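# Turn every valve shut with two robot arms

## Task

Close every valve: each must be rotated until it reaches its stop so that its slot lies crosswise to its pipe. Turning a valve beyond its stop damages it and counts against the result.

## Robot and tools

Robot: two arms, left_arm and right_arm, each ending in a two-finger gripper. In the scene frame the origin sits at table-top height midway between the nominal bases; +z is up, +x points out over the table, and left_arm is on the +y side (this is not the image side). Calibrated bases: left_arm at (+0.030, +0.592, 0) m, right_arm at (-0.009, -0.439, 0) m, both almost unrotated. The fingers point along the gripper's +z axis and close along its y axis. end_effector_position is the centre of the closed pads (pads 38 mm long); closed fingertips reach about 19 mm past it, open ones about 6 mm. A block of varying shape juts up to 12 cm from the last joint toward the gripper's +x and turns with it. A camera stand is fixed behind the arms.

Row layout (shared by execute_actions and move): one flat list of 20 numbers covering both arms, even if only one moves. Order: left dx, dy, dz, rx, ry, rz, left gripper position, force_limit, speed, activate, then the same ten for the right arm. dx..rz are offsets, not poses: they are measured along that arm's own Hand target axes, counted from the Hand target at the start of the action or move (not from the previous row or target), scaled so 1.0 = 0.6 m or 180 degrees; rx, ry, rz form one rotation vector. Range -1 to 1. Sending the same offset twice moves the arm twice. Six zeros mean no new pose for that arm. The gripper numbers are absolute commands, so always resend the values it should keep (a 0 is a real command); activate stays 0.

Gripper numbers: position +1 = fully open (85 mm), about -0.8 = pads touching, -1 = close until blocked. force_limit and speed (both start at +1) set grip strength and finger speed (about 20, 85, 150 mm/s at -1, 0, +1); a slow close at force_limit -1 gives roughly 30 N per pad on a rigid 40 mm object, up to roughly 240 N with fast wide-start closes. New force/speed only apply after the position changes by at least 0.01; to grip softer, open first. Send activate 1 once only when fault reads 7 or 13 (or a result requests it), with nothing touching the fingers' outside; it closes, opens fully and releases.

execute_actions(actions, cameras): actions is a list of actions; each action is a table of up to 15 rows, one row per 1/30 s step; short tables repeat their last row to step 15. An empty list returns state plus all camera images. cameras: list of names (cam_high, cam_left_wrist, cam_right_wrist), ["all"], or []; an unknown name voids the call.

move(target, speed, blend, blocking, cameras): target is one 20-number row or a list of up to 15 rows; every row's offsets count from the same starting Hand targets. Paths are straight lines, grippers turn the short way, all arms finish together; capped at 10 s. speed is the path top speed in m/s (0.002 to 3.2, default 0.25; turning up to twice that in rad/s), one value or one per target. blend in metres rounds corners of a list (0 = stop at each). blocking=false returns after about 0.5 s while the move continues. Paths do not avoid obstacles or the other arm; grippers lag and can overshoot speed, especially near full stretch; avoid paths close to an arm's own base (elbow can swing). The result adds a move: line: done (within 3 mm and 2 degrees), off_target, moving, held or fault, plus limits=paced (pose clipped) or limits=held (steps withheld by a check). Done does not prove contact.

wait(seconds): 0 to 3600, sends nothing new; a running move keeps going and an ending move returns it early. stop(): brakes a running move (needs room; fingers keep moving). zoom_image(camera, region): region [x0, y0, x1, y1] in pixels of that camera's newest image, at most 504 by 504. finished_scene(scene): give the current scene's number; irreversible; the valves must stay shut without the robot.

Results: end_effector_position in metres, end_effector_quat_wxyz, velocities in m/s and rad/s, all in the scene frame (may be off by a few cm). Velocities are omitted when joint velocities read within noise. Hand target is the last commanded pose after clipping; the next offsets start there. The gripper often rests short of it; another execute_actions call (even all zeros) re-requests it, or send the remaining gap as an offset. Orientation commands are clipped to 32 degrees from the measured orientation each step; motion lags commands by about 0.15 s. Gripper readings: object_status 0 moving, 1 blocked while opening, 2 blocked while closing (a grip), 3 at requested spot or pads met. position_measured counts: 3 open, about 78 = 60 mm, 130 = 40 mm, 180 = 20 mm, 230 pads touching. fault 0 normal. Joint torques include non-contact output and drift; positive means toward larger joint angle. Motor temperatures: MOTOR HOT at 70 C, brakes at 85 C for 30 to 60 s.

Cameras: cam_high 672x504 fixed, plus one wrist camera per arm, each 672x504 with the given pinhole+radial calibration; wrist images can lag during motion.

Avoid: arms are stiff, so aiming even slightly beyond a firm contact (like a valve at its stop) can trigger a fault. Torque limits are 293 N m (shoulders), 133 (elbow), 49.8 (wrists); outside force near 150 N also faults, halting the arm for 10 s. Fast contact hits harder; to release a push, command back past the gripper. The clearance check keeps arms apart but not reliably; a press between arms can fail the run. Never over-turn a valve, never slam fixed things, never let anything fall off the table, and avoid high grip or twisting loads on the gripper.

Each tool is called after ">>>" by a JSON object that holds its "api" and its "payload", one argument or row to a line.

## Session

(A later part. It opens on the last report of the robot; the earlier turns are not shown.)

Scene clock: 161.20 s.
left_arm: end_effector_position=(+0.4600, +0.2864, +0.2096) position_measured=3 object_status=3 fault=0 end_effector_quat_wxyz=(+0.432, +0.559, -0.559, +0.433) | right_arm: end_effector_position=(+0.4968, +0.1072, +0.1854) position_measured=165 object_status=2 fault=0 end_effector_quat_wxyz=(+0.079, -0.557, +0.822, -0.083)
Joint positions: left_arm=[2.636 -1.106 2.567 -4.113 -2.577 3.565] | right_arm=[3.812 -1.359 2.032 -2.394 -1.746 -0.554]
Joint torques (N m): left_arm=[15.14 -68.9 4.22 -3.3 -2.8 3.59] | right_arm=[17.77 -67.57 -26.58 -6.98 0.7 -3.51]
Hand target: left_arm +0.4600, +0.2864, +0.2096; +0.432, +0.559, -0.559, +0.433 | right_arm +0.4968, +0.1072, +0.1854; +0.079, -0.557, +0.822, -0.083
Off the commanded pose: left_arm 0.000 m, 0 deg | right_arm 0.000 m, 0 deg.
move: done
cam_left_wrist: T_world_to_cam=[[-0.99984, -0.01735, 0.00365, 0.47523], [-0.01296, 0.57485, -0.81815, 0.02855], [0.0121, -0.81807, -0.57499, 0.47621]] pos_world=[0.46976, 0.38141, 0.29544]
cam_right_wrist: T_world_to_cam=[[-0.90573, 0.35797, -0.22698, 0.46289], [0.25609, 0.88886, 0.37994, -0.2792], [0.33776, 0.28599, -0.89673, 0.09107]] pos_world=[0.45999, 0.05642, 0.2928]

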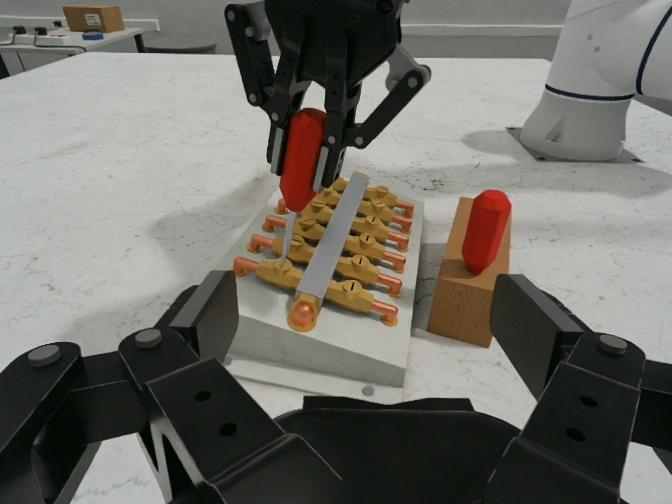

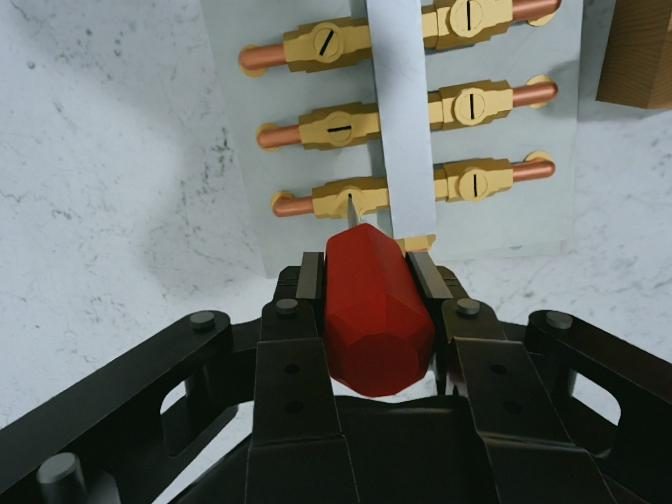

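>>> {"api": "move", "payload": {
  "target": [0,0,0,0,0,0,1,1,1,0,0.0001,0.0002,0,0,0,-0.0139,-0.97,0.6,-1,0],
  "speed": 0.05
}}

>>> {"api": "move", "payload": {
  "target": [0,0,0,0,0,0,1,1,1,0,0,0.0001,0,0,0,-0.0083,-0.97,0.6,-1,0],
  "speed": 0.05,
  "cameras": ["cam_left_wrist","cam_right_wrist"]
}}

>>> {"api": "zoom_image", "payload": {
  "camera": "cam_right_wrist",
  "region": [340, 182, 360, 202]
}}

>>> {"api": "zoom_image", "payload": {
  "camera": "cam_left_wrist",
  "region": [272, 252, 292, 272]
}}

Scene clock: 165.70 s.
left_arm: end_effector_position=(+0.4600, +0.2864, +0.2096) position_measured=3 object_status=3 fault=0 end_effector_quat_wxyz=(+0.432, +0.559, -0.559, +0.433) | right_arm: end_effector_position=(+0.4966, +0.1072, +0.1853) position_measured=165 object_status=2 fault=0 end_effector_quat_wxyz=(+0.077, -0.575, +0.810, -0.085)
Joint positions: left_arm=[2.636 -1.106 2.567 -4.113 -2.577 3.565] | right_arm=[3.812 -1.359 2.032 -2.394 -1.746 -0.597]
Joint torques (N m): left_arm=[12.57 -69.97 3.46 -3.66 -2.63 3.59] | right_arm=[17.59 -67.21 -26.93 -7.17 1.36 -3.31]
Hand target: left_arm +0.4600, +0.2864, +0.2096; +0.432, +0.559, -0.559, +0.433 | right_arm +0.4966, +0.1072, +0.1853; +0.077, -0.575, +0.810, -0.085
Off the commanded pose: left_arm 0.000 m, 0 deg | right_arm 0.000 m, 0 deg.
move: done

Scene clock: 166.40 s.
left_arm: end_effector_position=(+0.4600, +0.2864, +0.2096) position_measured=3 object_status=3 fault=0 end_effector_quat_wxyz=(+0.432, +0.559, -0.559, +0.433) | right_arm: end_effector_position=(+0.4966, +0.1073, +0.1853) position_measured=165 object_status=2 fault=0 end_effector_quat_wxyz=(+0.076, -0.586, +0.803, -0.086)
Joint positions: left_arm=[2.636 -1.106 2.567 -4.113 -2.577 3.565] | right_arm=[3.812 -1.359 2.032 -2.394 -1.746 -0.624]
Joint torques (N m): left_arm=[16.09 -68.57 4.65 -3.49 -2.79 4.07] | right_arm=[19.61 -67.01 -26.71 -6.69 0.28 -4.16]
Hand target: left_arm +0.4600, +0.2864, +0.2096; +0.432, +0.559, -0.559, +0.433 | right_arm +0.4966, +0.1073, +0.1853; +0.076, -0.586, +0.802, -0.086
Off the commanded pose: left_arm 0.000 m, 0 deg | right_arm 0.000 m, 0 deg.
move: done
cam_left_wrist: T_world_to_cam=[[-0.99984, -0.01735, 0.00365, 0.47523], [-0.01296, 0.57485, -0.81815, 0.02855], [0.0121, -0.81807, -0.57499, 0.47621]] pos_world=[0.46976, 0.38141, 0.29544]
cam_right_wrist: T_world_to_cam=[[-0.9286, 0.29208, -0.22888, 0.48145], [0.19621, 0.91001, 0.36522, -0.24887], [0.31496, 0.29424, -0.90234, 0.10259]] pos_world=[0.46359, 0.05567, 0.29366]

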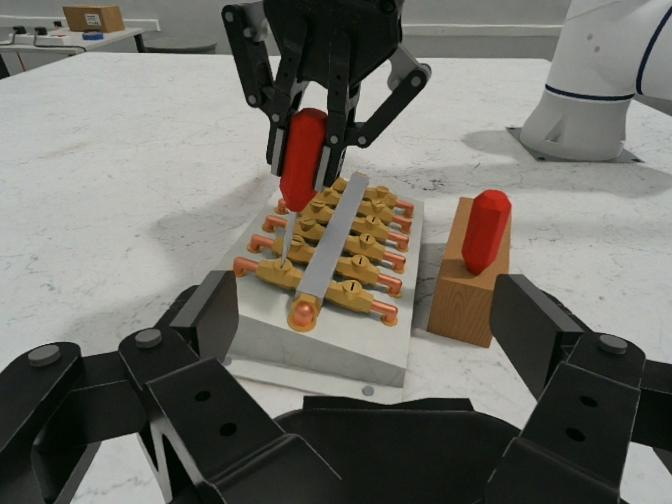

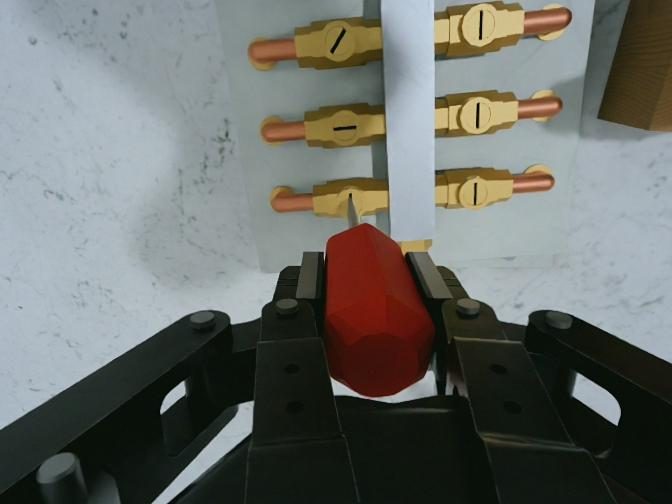

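Scaled by 25.200 from the camera's image (finer frame: 960x720).

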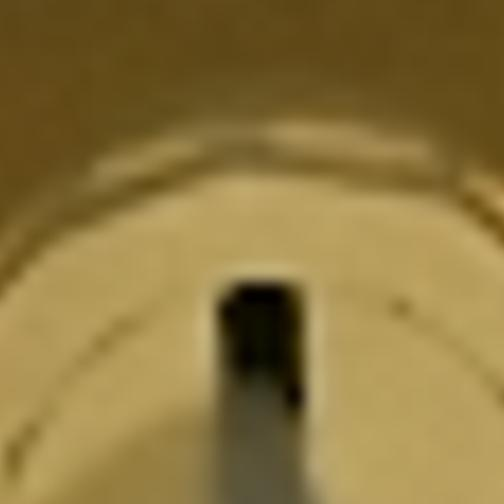

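Scaled by 25.200 from the camera's image (finer frame: 960x720).

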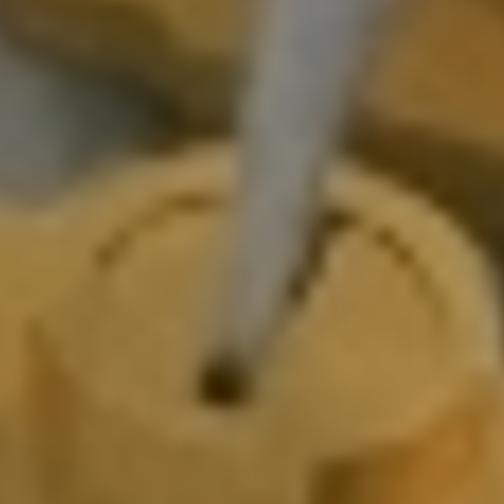

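>>> {"api": "move", "payload": {
  "target": [0,0,0,0,0,0,1,1,1,0,0,0.0001,0,0,0,-0.0083,-0.97,0.6,-1,0],
  "speed": 0.05,
  "cameras": ["cam_left_wrist"]
}}

>>> {"api": "zoom_image", "payload": {
  "camera": "cam_left_wrist",
  "region": [272, 252, 292, 272]
}}

Scene clock: 167.20 s.
left_arm: end_effector_position=(+0.4600, +0.2864, +0.2096) position_measured=3 object_status=3 fault=0 end_effector_quat_wxyz=(+0.432, +0.559, -0.559, +0.433) | right_arm: end_effector_position=(+0.4965, +0.1073, +0.1853) position_measured=165 object_status=2 fault=0 end_effector_quat_wxyz=(+0.074, -0.596, +0.795, -0.087)
Joint positions: left_arm=[2.636 -1.106 2.567 -4.113 -2.577 3.565] | right_arm=[3.812 -1.359 2.032 -2.394 -1.746 -0.65]
Joint torques (N m): left_arm=[15.71 -67.47 4.81 -3.82 -2.58 3.42] | right_arm=[21.12 -67.7 -27.01 -6.98 0.73 -4.25]
Hand target: left_arm +0.4600, +0.2864, +0.2096; +0.432, +0.559, -0.559, +0.433 | right_arm +0.4965, +0.1073, +0.1853; +0.074, -0.596, +0.795, -0.087
Off the commanded pose: left_arm 0.000 m, 0 deg | right_arm 0.000 m, 0 deg.
move: done
cam_left_wrist: T_world_to_cam=[[-0.99984, -0.01735, 0.00365, 0.47523], [-0.01296, 0.57485, -0.81815, 0.02855], [0.0121, -0.81807, -0.57499, 0.47621]] pos_world=[0.46976, 0.38141, 0.29544]

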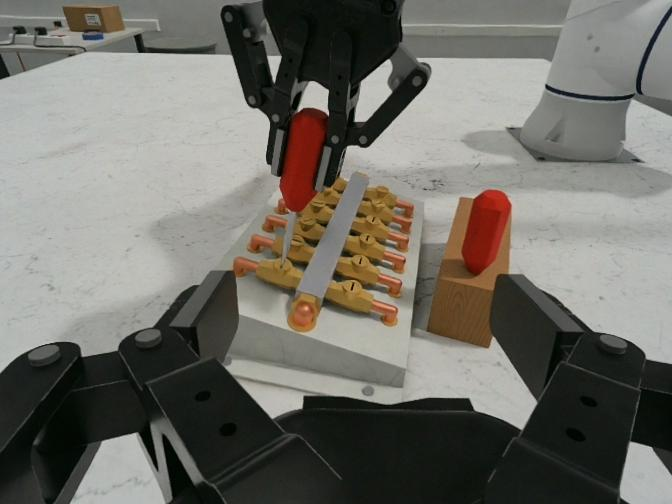

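Scaled by 25.200 from the camera's image (finer frame: 960x720).

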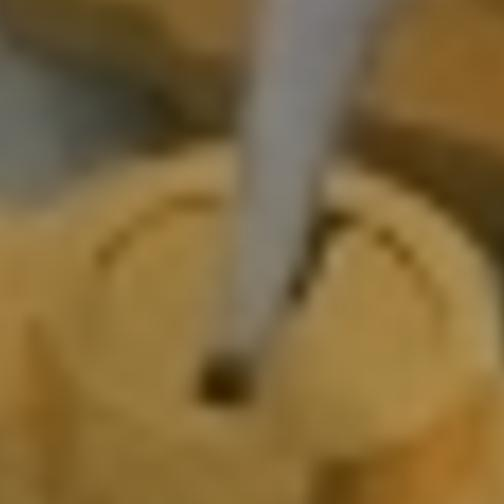

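>>> {"api": "move", "payload": {
  "target": [
    [0,0,0,0,0,0,1,1,1,0,0,0,0,0,0,0.03,-0.97,0.6,-1,0],
    [0,0,0,0,0,0,1,1,1,0,0,0,-0.018,0,0,0.06,-0.97,0.6,-1,0],
    [0,0,0,0,0,0,1,1,1,0,0.0703,-0.011,-0.018,0,0,0.5361,-0.97,0.6,-1,0],
    [0,0,0,0,0,0,1,1,1,0,0.0703,-0.011,-0.0107,0,0,0.5361,-0.97,0.6,-1,0]
  ],
  "speed": [0.1,0.15,0.3,0.08],
  "blend": [0,0.004,0.002,0],
  "cameras": ["cam_left_wrist","cam_right_wrist"]
}}

>>> {"api": "zoom_image", "payload": {
  "camera": "cam_right_wrist",
  "region": [335, 178, 365, 208]
}}

>>> {"api": "zoom_image", "payload": {
  "camera": "cam_left_wrist",
  "region": [280, 225, 310, 255]
}}

Scene clock: 172.03 s.
left_arm: end_effector_position=(+0.4600, +0.2864, +0.2096) position_measured=3 object_status=3 fault=0 end_effector_quat_wxyz=(+0.432, +0.559, -0.559, +0.433) | right_arm: end_effector_position=(+0.4895, +0.0653, +0.1925) position_measured=165 object_status=2 fault=0 end_effector_quat_wxyz=(+0.115, +0.196, +0.974, -0.002)
Joint positions: left_arm=[2.636 -1.106 2.567 -4.113 -2.577 3.565] | right_arm=[3.768 -1.421 2.096 -2.403 -1.739 0.99]
Joint torques (N m): left_arm=[12.7 -67.43 2.37 -4.23 -2.03 3.55] | right_arm=[-14.07 -47.82 -36.43 -12.02 -2.45 1.07]
Hand target: left_arm +0.4600, +0.2864, +0.2096; +0.432, +0.559, -0.559, +0.433 | right_arm +0.4895, +0.0653, +0.1924; +0.115, +0.196, +0.974, -0.002
Off the commanded pose: left_arm 0.000 m, 0 deg | right_arm 0.000 m, 0 deg.
move: done
cam_left_wrist: T_world_to_cam=[[-0.99984, -0.01735, 0.00365, 0.47523], [-0.01296, 0.57485, -0.81815, 0.02855], [0.0121, -0.81807, -0.57499, 0.47621]] pos_world=[0.46976, 0.38141, 0.29544]
cam_right_wrist: T_world_to_cam=[[0.37562, 0.92606, 0.03634, -0.24205], [0.76154, -0.33076, 0.55736, -0.44465], [0.52817, -0.18168, -0.82947, 0.03633]] pos_world=[0.41035, 0.08368, 0.28676]

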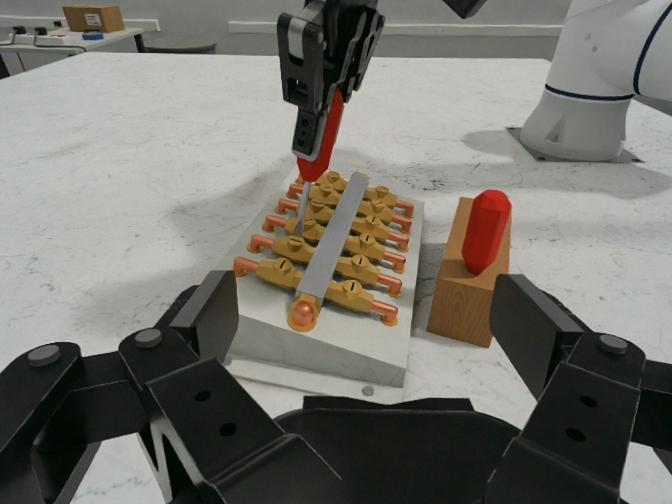

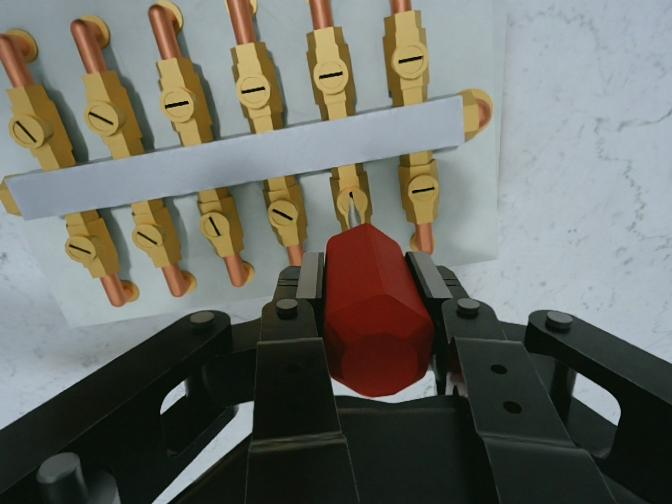

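Scaled by 16.800 from the camera's image (finer frame: 960x720).

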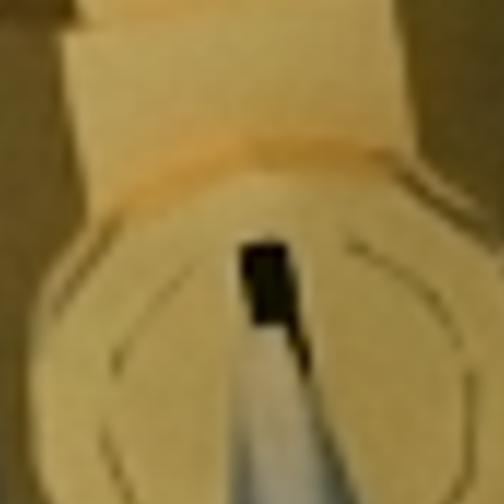

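Scaled by 16.800 from the camera's image (finer frame: 960x720).

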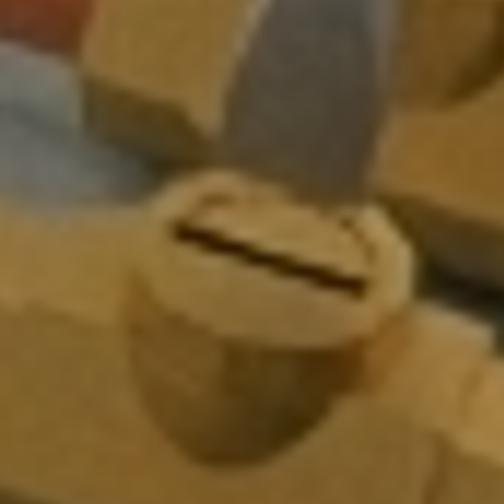

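>>> {"api": "move", "payload": {
  "target": [0,0,0,0,0,0,1,1,1,0,0,0.001,0.0065,0,0,0,-0.97,0.6,-1,0],
  "speed": 0.05,
  "cameras": ["cam_left_wrist","cam_right_wrist"]
}}

>>> {"api": "zoom_image", "payload": {
  "camera": "cam_right_wrist",
  "region": [340, 182, 360, 202]
}}

>>> {"api": "zoom_image", "payload": {
  "camera": "cam_left_wrist",
  "region": [286, 230, 306, 250]
}}

Scene clock: 172.83 s.
left_arm: end_effector_position=(+0.4600, +0.2864, +0.2096) position_measured=3 object_status=3 fault=0 end_effector_quat_wxyz=(+0.432, +0.559, -0.559, +0.433) | right_arm: end_effector_position=(+0.4906, +0.0656, +0.1888) position_measured=165 object_status=2 fault=0 end_effector_quat_wxyz=(+0.115, +0.196, +0.974, -0.002)
Joint positions: left_arm=[2.636 -1.106 2.567 -4.113 -2.577 3.565] | right_arm=[3.767 -1.415 2.097 -2.41 -1.739 0.989]
Joint torques (N m): left_arm=[16.77 -64.01 3.66 -4.42 -2.11 3.59] | right_arm=[-13.83 -46.76 -36.15 -12.28 0.68 -2.65]
Hand target: left_arm +0.4600, +0.2864, +0.2096; +0.432, +0.559, -0.559, +0.433 | right_arm +0.4906, +0.0656, +0.1887; +0.115, +0.196, +0.974, -0.002
Off the commanded pose: left_arm 0.000 m, 0 deg | right_arm 0.000 m, 0 deg.
move: done
cam_left_wrist: T_world_to_cam=[[-0.99984, -0.01735, 0.00365, 0.47523], [-0.01296, 0.57485, -0.81815, 0.02855], [0.0121, -0.81807, -0.57499, 0.47621]] pos_world=[0.46976, 0.38141, 0.29544]
cam_right_wrist: T_world_to_cam=[[0.37589, 0.92595, 0.03632, -0.24279], [0.76139, -0.33095, 0.55746, -0.44319], [0.5282, -0.18189, -0.82941, 0.03266]] pos_world=[0.41145, 0.08408, 0.28296]

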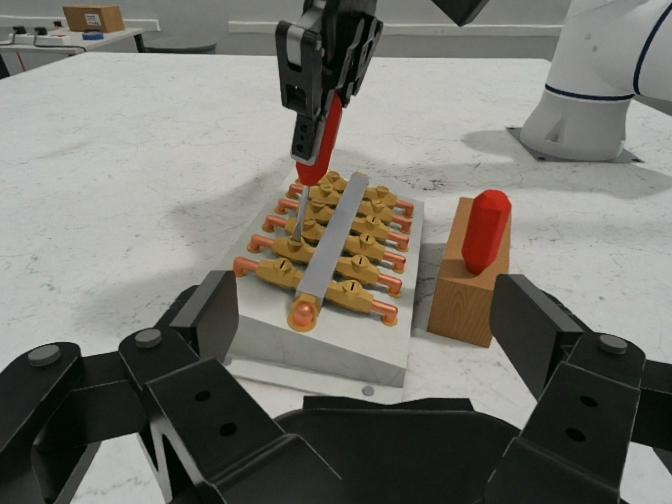

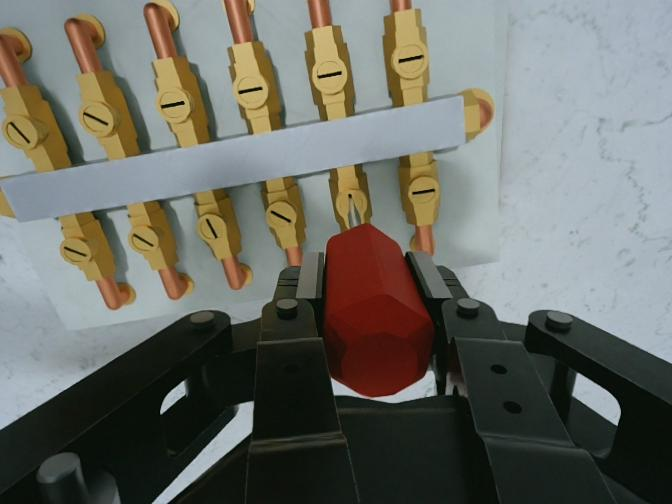

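Scaled by 25.200 from the camera's image (finer frame: 960x720).

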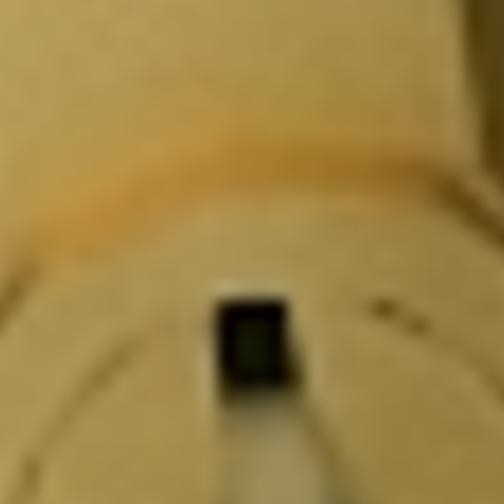

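Scaled by 25.200 from the camera's image (finer frame: 960x720).

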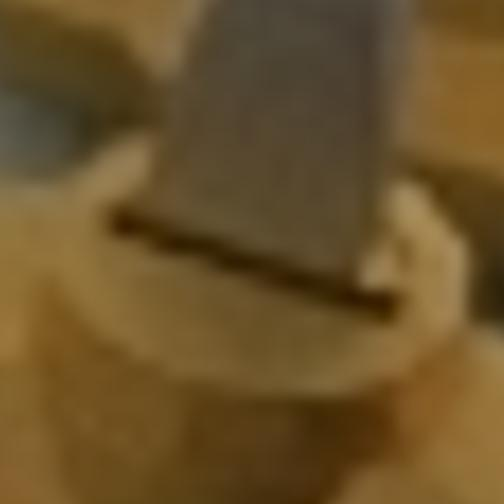

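>>> {"api": "move", "payload": {
  "target": [0,0,0,0,0,0,1,1,1,0,0,0,0.002,0,0,0,-0.97,0.6,-1,0],
  "speed": 0.02
}}

>>> {"api": "move", "payload": {
  "target": [0,0,0,0,0,0,1,1,1,0,0,0,0.001,0,0,0,-0.97,0.6,-1,0],
  "speed": 0.015
}}

>>> {"api": "move", "payload": {
  "target": [0,0,0,0,0,0,1,1,1,0,0,0,0.001,0,0,0,-0.97,0.6,-1,0],
  "speed": 0.015,
  "cameras": ["cam_left_wrist","cam_right_wrist"]
}}

>>> {"api": "zoom_image", "payload": {
  "camera": "cam_right_wrist",
  "region": [340, 182, 360, 202]
}}

>>> {"api": "zoom_image", "payload": {
  "camera": "cam_left_wrist",
  "region": [286, 230, 306, 250]
}}

Scene clock: 173.57 s.
left_arm: end_effector_position=(+0.4600, +0.2864, +0.2096) position_measured=3 object_status=3 fault=0 end_effector_quat_wxyz=(+0.432, +0.559, -0.559, +0.433) | right_arm: end_effector_position=(+0.4909, +0.0656, +0.1875) position_measured=165 object_status=2 fault=0 end_effector_quat_wxyz=(+0.115, +0.196, +0.974, -0.002)
Joint positions: left_arm=[2.636 -1.106 2.567 -4.113 -2.577 3.565] | right_arm=[3.767 -1.413 2.098 -2.412 -1.739 0.989]
Joint torques (N m): left_arm=[13.16 -63.81 3.7 -4.34 -2.58 3.76] | right_arm=[-14.86 -45.62 -36.03 -11.78 2.04 -2.72]
Hand target: left_arm +0.4600, +0.2864, +0.2096; +0.432, +0.559, -0.559, +0.433 | right_arm +0.4909, +0.0656, +0.1875; +0.115, +0.196, +0.974, -0.002
Off the commanded pose: left_arm 0.000 m, 0 deg | right_arm 0.000 m, 0 deg.
move: done

Scene clock: 174.07 s.
left_arm: end_effector_position=(+0.4600, +0.2864, +0.2096) position_measured=3 object_status=3 fault=0 end_effector_quat_wxyz=(+0.432, +0.559, -0.559, +0.433) | right_arm: end_effector_position=(+0.4910, +0.0656, +0.1870) position_measured=165 object_status=2 fault=0 end_effector_quat_wxyz=(+0.115, +0.196, +0.974, -0.002)
Joint positions: left_arm=[2.636 -1.106 2.567 -4.113 -2.577 3.565] | right_arm=[3.767 -1.413 2.098 -2.414 -1.739 0.989]
Joint torques (N m): left_arm=[13.85 -64.5 3.29 -3.7 -2.17 4.01] | right_arm=[-13.43 -38.41 -31.62 -11.35 1.99 -2.61]
Hand target: left_arm +0.4600, +0.2864, +0.2096; +0.432, +0.559, -0.559, +0.433 | right_arm +0.4910, +0.0655, +0.1869; +0.115, +0.196, +0.974, -0.002
Off the commanded pose: left_arm 0.000 m, 0 deg | right_arm 0.000 m, 0 deg.
move: done

Scene clock: 174.57 s.
left_arm: end_effector_position=(+0.4600, +0.2864, +0.2096) position_measured=3 object_status=3 fault=0 end_effector_quat_wxyz=(+0.432, +0.559, -0.559, +0.433) | right_arm: end_effector_position=(+0.4912, +0.0655, +0.1863) position_measured=165 object_status=2 fault=0 end_effector_quat_wxyz=(+0.115, +0.196, +0.974, -0.002)
Joint positions: left_arm=[2.636 -1.106 2.567 -4.113 -2.577 3.565] | right_arm=[3.766 -1.412 2.099 -2.415 -1.739 0.989]
Joint torques (N m): left_arm=[13.38 -65.25 3.01 -3.95 -2.68 3.53] | right_arm=[-12.01 -46.19 -37.64 -13.14 2.18 -2.54]
Hand target: left_arm +0.4600, +0.2864, +0.2096; +0.432, +0.559, -0.559, +0.433 | right_arm +0.4912, +0.0655, +0.1863; +0.115, +0.196, +0.974, -0.002
Off the commanded pose: left_arm 0.000 m, 0 deg | right_arm 0.000 m, 0 deg.
move: done
cam_left_wrist: T_world_to_cam=[[-0.99984, -0.01735, 0.00365, 0.47523], [-0.01296, 0.57485, -0.81815, 0.02855], [0.0121, -0.81807, -0.57499, 0.47621]] pos_world=[0.46976, 0.38141, 0.29544]
cam_right_wrist: T_world_to_cam=[[0.37591, 0.92595, 0.03628, -0.24284], [0.76146, -0.33097, 0.55735, -0.44233], [0.52808, -0.18188, -0.82949, 0.0304]] pos_world=[0.41205, 0.08398, 0.28056]

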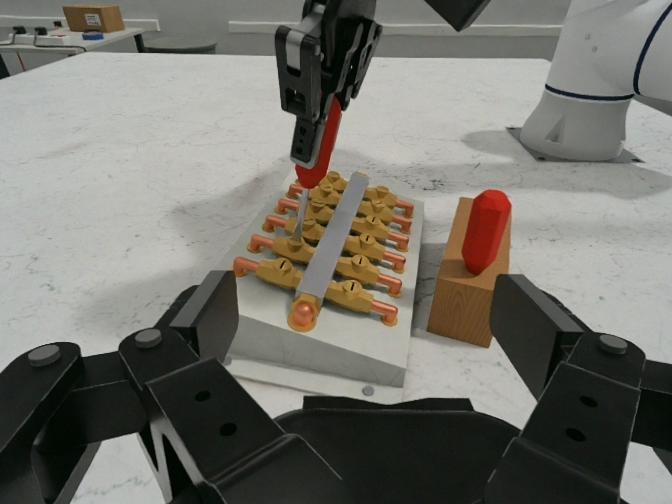

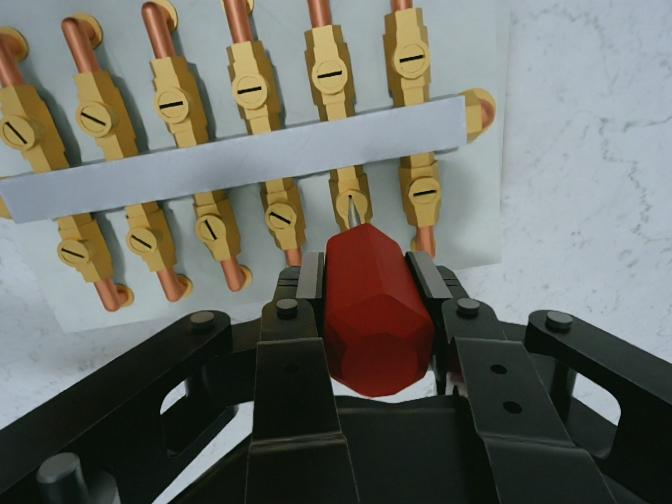

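Scaled by 25.200 from the camera's image (finer frame: 960x720).

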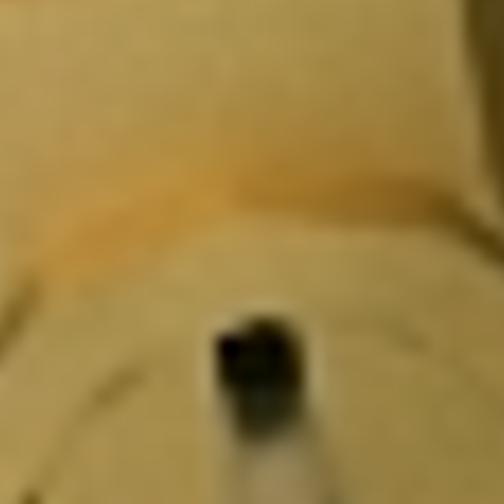

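Scaled by 25.200 from the camera's image (finer frame: 960x720).

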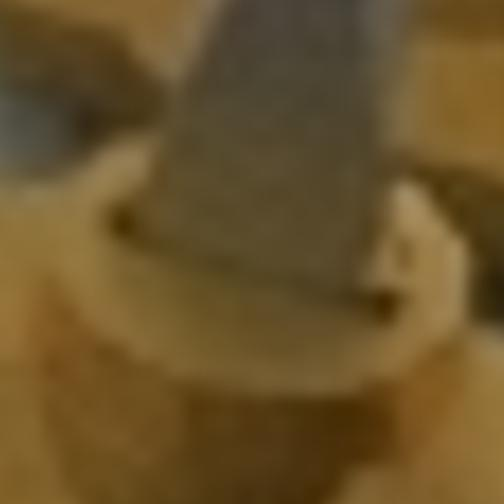

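>>> {"api": "move", "payload": {
  "target": [
    [0,0,0,0,0,0,1,1,1,0,0.0016,0.00225,0,0,0,-0.1667,-0.97,0.6,-1,0],
    [0,0,0,0,0,0,1,1,1,0,0.0041,0.0034,0,0,0,-0.3333,-0.97,0.6,-1,0],
    [0,0,0,0,0,0,1,1,1,0,0.0067,0.0032,0,0,0,-0.4889,-0.97,0.6,-1,0]
  ],
  "speed": [0.25,0.25,0.25],
  "blend": [0.01,0.01,0],
  "cameras": ["cam_left_wrist","cam_right_wrist"]
}}

>>> {"api": "zoom_image", "payload": {
  "camera": "cam_right_wrist",
  "region": [340, 182, 360, 202]
}}

>>> {"api": "zoom_image", "payload": {
  "camera": "cam_left_wrist",
  "region": [286, 230, 306, 250]
}}

Scene clock: 178.60 s.
left_arm: end_effector_position=(+0.4600, +0.2864, +0.2096) position_measured=3 object_status=3 fault=0 end_effector_quat_wxyz=(+0.432, +0.559, -0.559, +0.433) | right_arm: end_effector_position=(+0.4883, +0.0688, +0.1855) position_measured=165 object_status=2 fault=0 end_effector_quat_wxyz=(+0.081, -0.535, +0.837, -0.081)
Joint positions: left_arm=[2.636 -1.106 2.567 -4.113 -2.577 3.565] | right_arm=[3.773 -1.41 2.098 -2.415 -1.74 -0.54]
Joint torques (N m): left_arm=[11.18 -65.08 4.02 -4.3 -2.05 3.78] | right_arm=[-3.02 -65.6 -29.35 -8.76 6.29 -2.84]
Hand target: left_arm +0.4600, +0.2864, +0.2096; +0.432, +0.559, -0.559, +0.433 | right_arm +0.4883, +0.0688, +0.1855; +0.081, -0.536, +0.837, -0.081
Off the commanded pose: left_arm 0.000 m, 0 deg | right_arm 0.000 m, 0 deg.
move: done
cam_left_wrist: T_world_to_cam=[[-0.99984, -0.01735, 0.00365, 0.47523], [-0.01296, 0.57485, -0.81815, 0.02855], [0.0121, -0.81807, -0.57499, 0.47621]] pos_world=[0.46976, 0.38141, 0.29544]
cam_right_wrist: T_world_to_cam=[[-0.88564, 0.40628, -0.2249, 0.45547], [0.29992, 0.87019, 0.39092, -0.26505], [0.35453, 0.27876, -0.89253, 0.09657]] pos_world=[0.44864, 0.01868, 0.29224]

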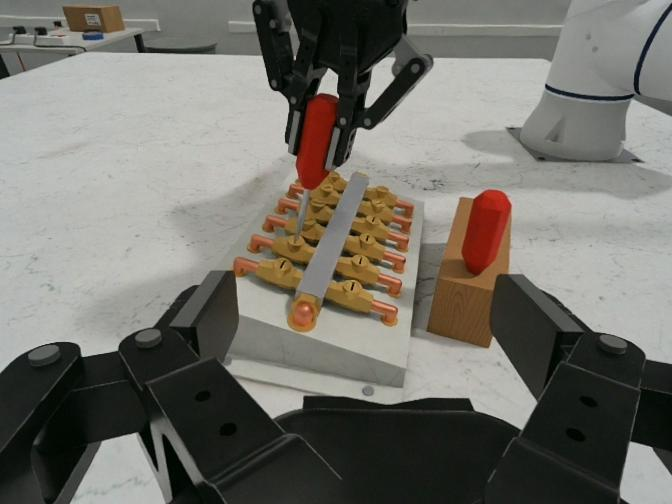

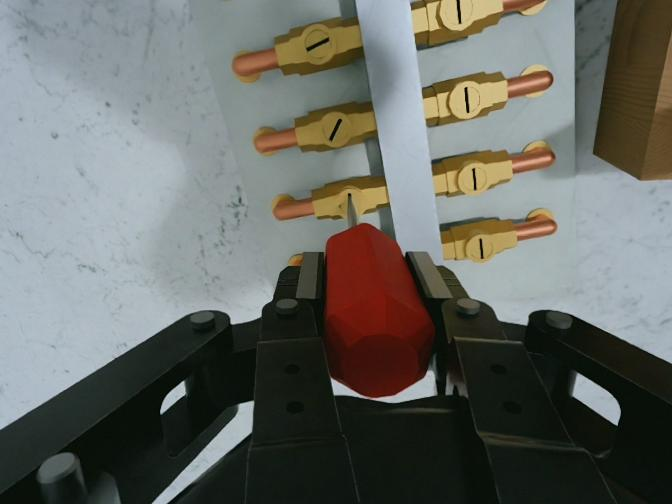

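Scaled by 25.200 from the camera's image (finer frame: 960x720).

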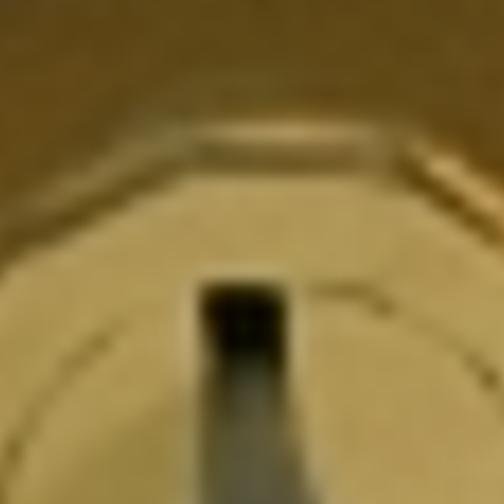

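Scaled by 25.200 from the camera's image (finer frame: 960x720).

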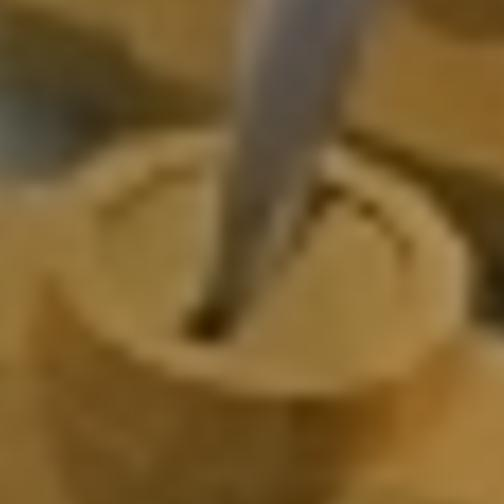

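>>> {"api": "move", "payload": {
  "target": [0,0,0,0,0,0,1,1,1,0,0.0003,0.0002,0,0,0,-0.0278,-0.97,0.6,-1,0],
  "speed": 0.05
}}

>>> {"api": "move", "payload": {
  "target": [0,0,0,0,0,0,1,1,1,0,0,0.0001,0,0,0,-0.0111,-0.97,0.6,-1,0],
  "speed": 0.05
}}

>>> {"api": "move", "payload": {
  "target": [0,0,0,0,0,0,1,1,1,0,0,0.0001,0,0,0,-0.0083,-0.97,0.6,-1,0],
  "speed": 0.05,
  "cameras": ["cam_left_wrist","cam_right_wrist"]
}}

>>> {"api": "zoom_image", "payload": {
  "camera": "cam_right_wrist",
  "region": [340, 182, 360, 202]
}}

>>> {"api": "zoom_image", "payload": {
  "camera": "cam_left_wrist",
  "region": [286, 230, 306, 250]
}}

Scene clock: 180.20 s.
left_arm: end_effector_position=(+0.4600, +0.2864, +0.2096) position_measured=3 object_status=3 fault=0 end_effector_quat_wxyz=(+0.432, +0.559, -0.559, +0.433) | right_arm: end_effector_position=(+0.4881, +0.0687, +0.1855) position_measured=165 object_status=2 fault=0 end_effector_quat_wxyz=(+0.077, -0.571, +0.813, -0.085)
Joint positions: left_arm=[2.636 -1.106 2.567 -4.113 -2.577 3.565] | right_arm=[3.773 -1.41 2.098 -2.415 -1.74 -0.627]
Joint torques (N m): left_arm=[15.41 -63.1 3.17 -4.04 -2.68 3.74] | right_arm=[12.81 -65.48 -29.09 -8.69 2.25 -2.86]
Hand target: left_arm +0.4600, +0.2864, +0.2096; +0.432, +0.559, -0.559, +0.433 | right_arm +0.4881, +0.0687, +0.1855; +0.077, -0.572, +0.813, -0.085
Off the commanded pose: left_arm 0.000 m, 0 deg | right_arm 0.000 m, 0 deg.
move: done

Scene clock: 181.00 s.
left_arm: end_effector_position=(+0.4600, +0.2864, +0.2096) position_measured=3 object_status=3 fault=0 end_effector_quat_wxyz=(+0.432, +0.559, -0.559, +0.433) | right_arm: end_effector_position=(+0.4881, +0.0687, +0.1855) position_measured=165 object_status=2 fault=0 end_effector_quat_wxyz=(+0.076, -0.586, +0.803, -0.086)
Joint positions: left_arm=[2.636 -1.106 2.567 -4.113 -2.577 3.565] | right_arm=[3.773 -1.41 2.098 -2.415 -1.74 -0.662]
Joint torques (N m): left_arm=[13.9 -70.09 3.47 -4.29 -2.07 3.93] | right_arm=[20.83 -62.52 -28.75 -8.87 2.22 -3.62]
Hand target: left_arm +0.4600, +0.2864, +0.2096; +0.432, +0.559, -0.559, +0.433 | right_arm +0.4881, +0.0687, +0.1855; +0.076, -0.586, +0.802, -0.086
Off the commanded pose: left_arm 0.000 m, 0 deg | right_arm 0.000 m, 0 deg.
move: done

Scene clock: 181.70 s.
left_arm: end_effector_position=(+0.4600, +0.2864, +0.2096) position_measured=3 object_status=3 fault=0 end_effector_quat_wxyz=(+0.432, +0.559, -0.559, +0.433) | right_arm: end_effector_position=(+0.4880, +0.0687, +0.1854) position_measured=165 object_status=2 fault=0 end_effector_quat_wxyz=(+0.074, -0.596, +0.795, -0.087)
Joint positions: left_arm=[2.636 -1.106 2.567 -4.113 -2.577 3.565] | right_arm=[3.773 -1.41 2.098 -2.415 -1.74 -0.688]
Joint torques (N m): left_arm=[14.28 -69.18 2.91 -4.38 -2.47 3.38] | right_arm=[21.6 -62.73 -29.72 -9.03 2.53 -4.47]
Hand target: left_arm +0.4600, +0.2864, +0.2096; +0.432, +0.559, -0.559, +0.433 | right_arm +0.4880, +0.0687, +0.1854; +0.074, -0.596, +0.795, -0.087
Off the commanded pose: left_arm 0.000 m, 0 deg | right_arm 0.000 m, 0 deg.
move: done
cam_left_wrist: T_world_to_cam=[[-0.99984, -0.01735, 0.00365, 0.47523], [-0.01296, 0.57485, -0.81815, 0.02855], [0.0121, -0.81807, -0.57499, 0.47621]] pos_world=[0.46976, 0.38141, 0.29544]
cam_right_wrist: T_world_to_cam=[[-0.936, 0.26711, -0.22923, 0.49019], [0.17355, 0.9168, 0.35966, -0.20059], [0.30623, 0.29686, -0.90449, 0.1212]] pos_world=[0.45652, 0.01698, 0.29414]

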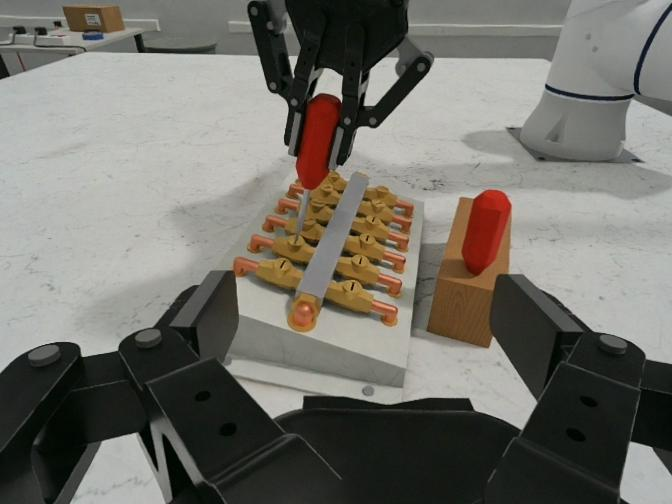

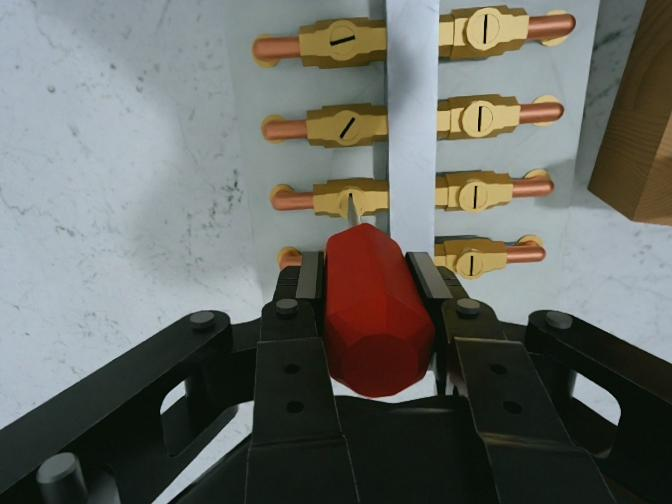

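Scaled by 25.200 from the camera's image (finer frame: 960x720).

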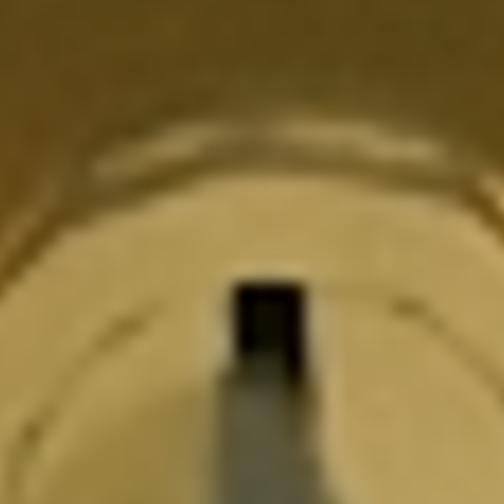

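Scaled by 25.200 from the camera's image (finer frame: 960x720).

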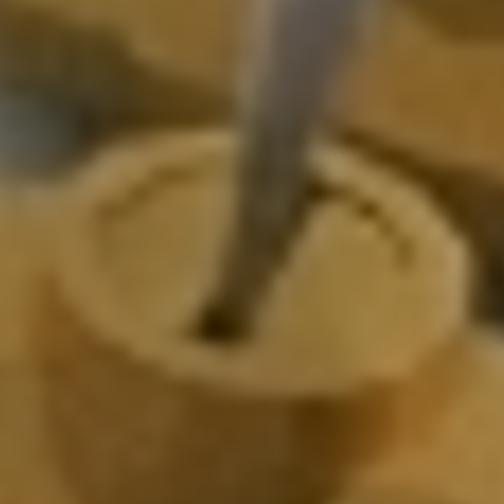

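>>> {"api": "move", "payload": {
  "target": [
    [0,0,0,0,0,0,1,1,1,0,0,0,0,0,0,0.03,-0.97,0.6,-1,0],
    [0,0,0,0,0,0,1,1,1,0,0,0,-0.018,0,0,0.06,-0.97,0.6,-1,0],
    [0,0,0,0,0,0,1,1,1,0,0.0657,-0.008,-0.018,0,0,0.2306,-0.97,0.6,-1,0],
    [0,0,0,0,0,0,1,1,1,0,0.0657,-0.008,-0.0103,0,0,0.2306,-0.97,0.6,-1,0]
  ],
  "speed": [0.1,0.15,0.3,0.08],
  "blend": [0,0.004,0.002,0],
  "cameras": ["cam_left_wrist","cam_right_wrist"]
}}

>>> {"api": "zoom_image", "payload": {
  "camera": "cam_right_wrist",
  "region": [335, 178, 365, 208]
}}

>>> {"api": "zoom_image", "payload": {
  "camera": "cam_left_wrist",
  "region": [290, 205, 330, 245]
}}

Scene clock: 185.67 s.
left_arm: end_effector_position=(+0.4600, +0.2864, +0.2096) position_measured=3 object_status=3 fault=0 end_effector_quat_wxyz=(+0.432, +0.559, -0.559, +0.433) | right_arm: end_effector_position=(+0.4801, +0.0299, +0.1920) position_measured=165 object_status=2 fault=0 end_effector_quat_wxyz=(+0.100, -0.276, +0.954, -0.055)
Joint positions: left_arm=[2.636 -1.106 2.567 -4.113 -2.577 3.565] | right_arm=[3.729 -1.47 2.156 -2.42 -1.733 -0.008]
Joint torques (N m): left_arm=[13.66 -67.37 3.34 -3.94 -2.19 3.12] | right_arm=[-13.88 -40.25 -35.25 -11.44 -1.86 0.31]
Hand target: left_arm +0.4600, +0.2864, +0.2096; +0.432, +0.559, -0.559, +0.433 | right_arm +0.4801, +0.0299, +0.1920; +0.100, -0.276, +0.954, -0.055
Off the commanded pose: left_arm 0.000 m, 0 deg | right_arm 0.000 m, 0 deg.
move: done
cam_left_wrist: T_world_to_cam=[[-0.99984, -0.01735, 0.00365, 0.47523], [-0.01296, 0.57485, -0.81815, 0.02855], [0.0121, -0.81807, -0.57499, 0.47621]] pos_world=[0.46976, 0.38141, 0.29544]
cam_right_wrist: T_world_to_cam=[[-0.52151, 0.83739, -0.16371, 0.26602], [0.68951, 0.52662, 0.49723, -0.42842], [0.50259, 0.14643, -0.85203, 0.04123]] pos_world=[0.41342, -0.00319, 0.2917]

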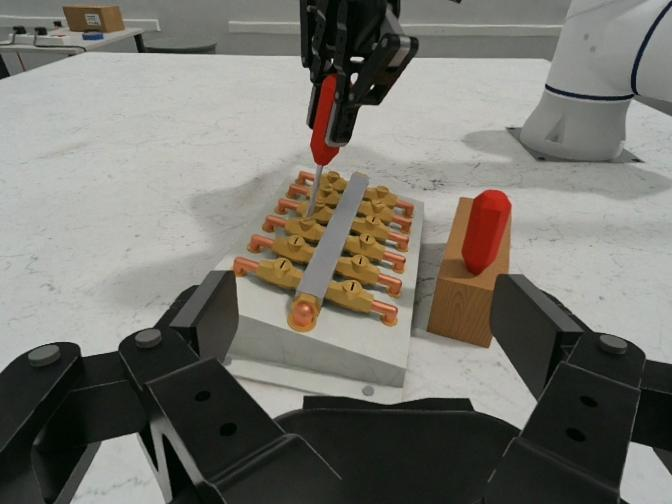

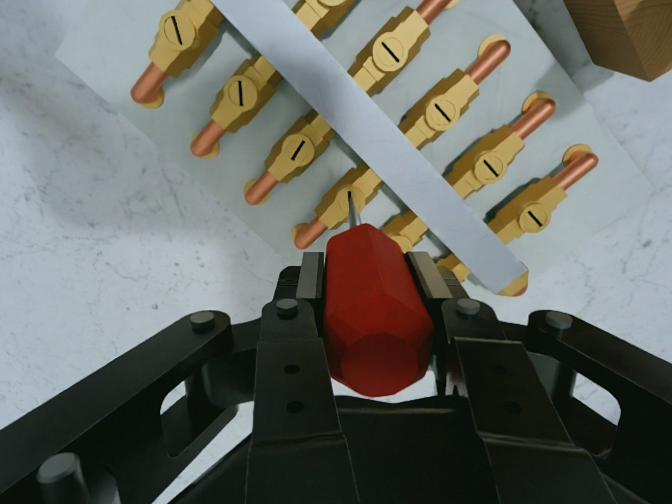

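Scaled by 16.800 from the camera's image (finer frame: 960x720).

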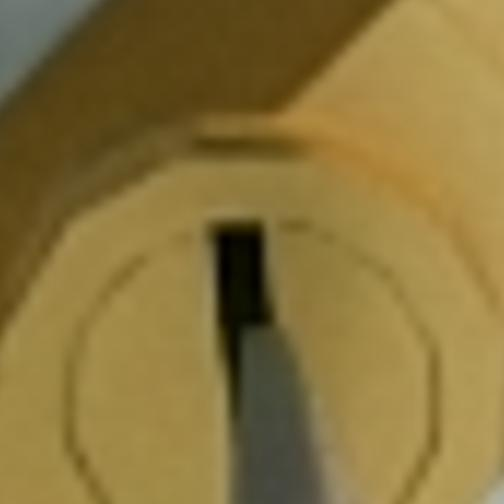

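Scaled by 12.600 from the camera's image (finer frame: 960x720).

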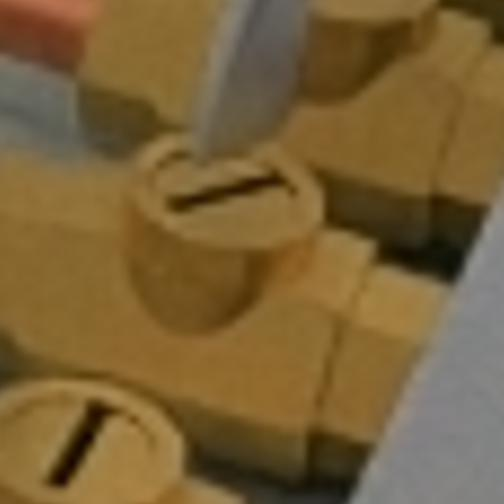

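>>> {"api": "move", "payload": {
  "target": [0,0,0,0,0,0,1,1,1,0,0.0004,-0.0015,0.0065,0,0,0.0167,-0.97,0.6,-1,0],
  "speed": 0.05,
  "cameras": ["cam_left_wrist","cam_right_wrist"]
}}

>>> {"api": "zoom_image", "payload": {
  "camera": "cam_right_wrist",
  "region": [340, 182, 360, 202]
}}

>>> {"api": "zoom_image", "payload": {
  "camera": "cam_left_wrist",
  "region": [298, 210, 318, 230]
}}

Scene clock: 186.90 s.
left_arm: end_effector_position=(+0.4600, +0.2864, +0.2096) position_measured=3 object_status=3 fault=0 end_effector_quat_wxyz=(+0.432, +0.559, -0.559, +0.433) | right_arm: end_effector_position=(+0.4813, +0.0288, +0.1883) position_measured=165 object_status=2 fault=0 end_effector_quat_wxyz=(+0.102, -0.251, +0.961, -0.052)
Joint positions: left_arm=[2.636 -1.106 2.567 -4.113 -2.577 3.565] | right_arm=[3.727 -1.466 2.16 -2.428 -1.732 0.042]
Joint torques (N m): left_arm=[10 -65.28 2.41 -4.12 -1.61 3.05] | right_arm=[-14.06 -41.39 -35.41 -12.06 2.29 0.94]
Hand target: left_arm +0.4600, +0.2864, +0.2096; +0.432, +0.559, -0.559, +0.433 | right_arm +0.4813, +0.0288, +0.1883; +0.102, -0.251, +0.961, -0.052
Off the commanded pose: left_arm 0.000 m, 0 deg | right_arm 0.000 m, 0 deg.
move: done
cam_left_wrist: T_world_to_cam=[[-0.99984, -0.01735, 0.00365, 0.47523], [-0.01296, 0.57485, -0.81815, 0.02855], [0.0121, -0.81807, -0.57499, 0.47621]] pos_world=[0.46976, 0.38141, 0.29544]
cam_right_wrist: T_world_to_cam=[[-0.47753, 0.86481, -0.15515, 0.24342], [0.71405, 0.48488, 0.50499, -0.43887], [0.51195, 0.13036, -0.84906, 0.03302]] pos_world=[0.41271, -0.00201, 0.28743]

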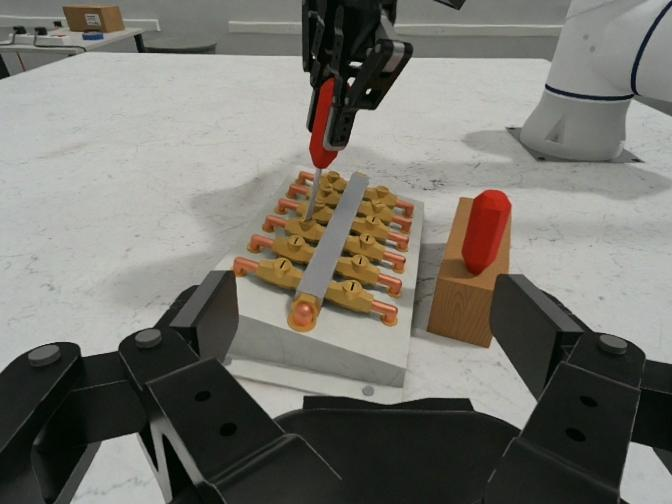

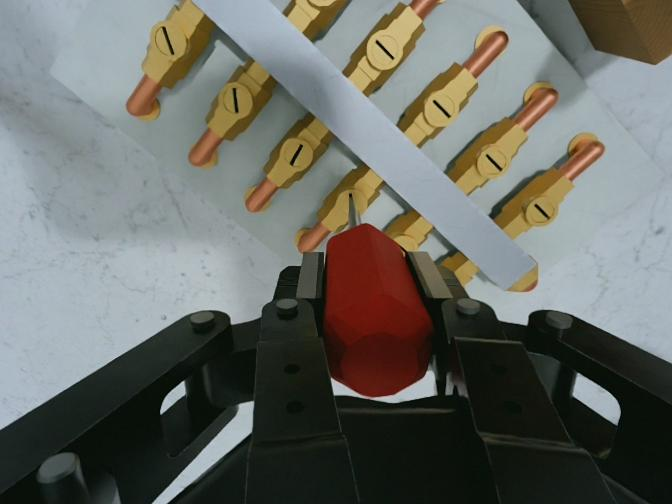

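Scaled by 25.200 from the camera's image (finer frame: 960x720).

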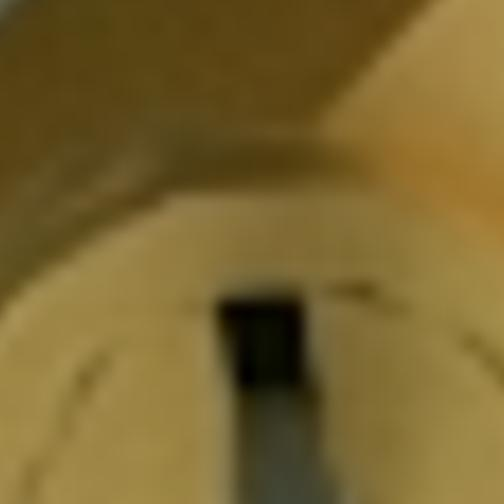

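Scaled by 25.200 from the camera's image (finer frame: 960x720).

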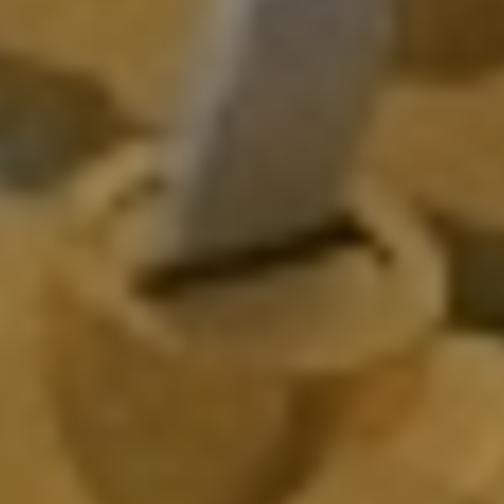

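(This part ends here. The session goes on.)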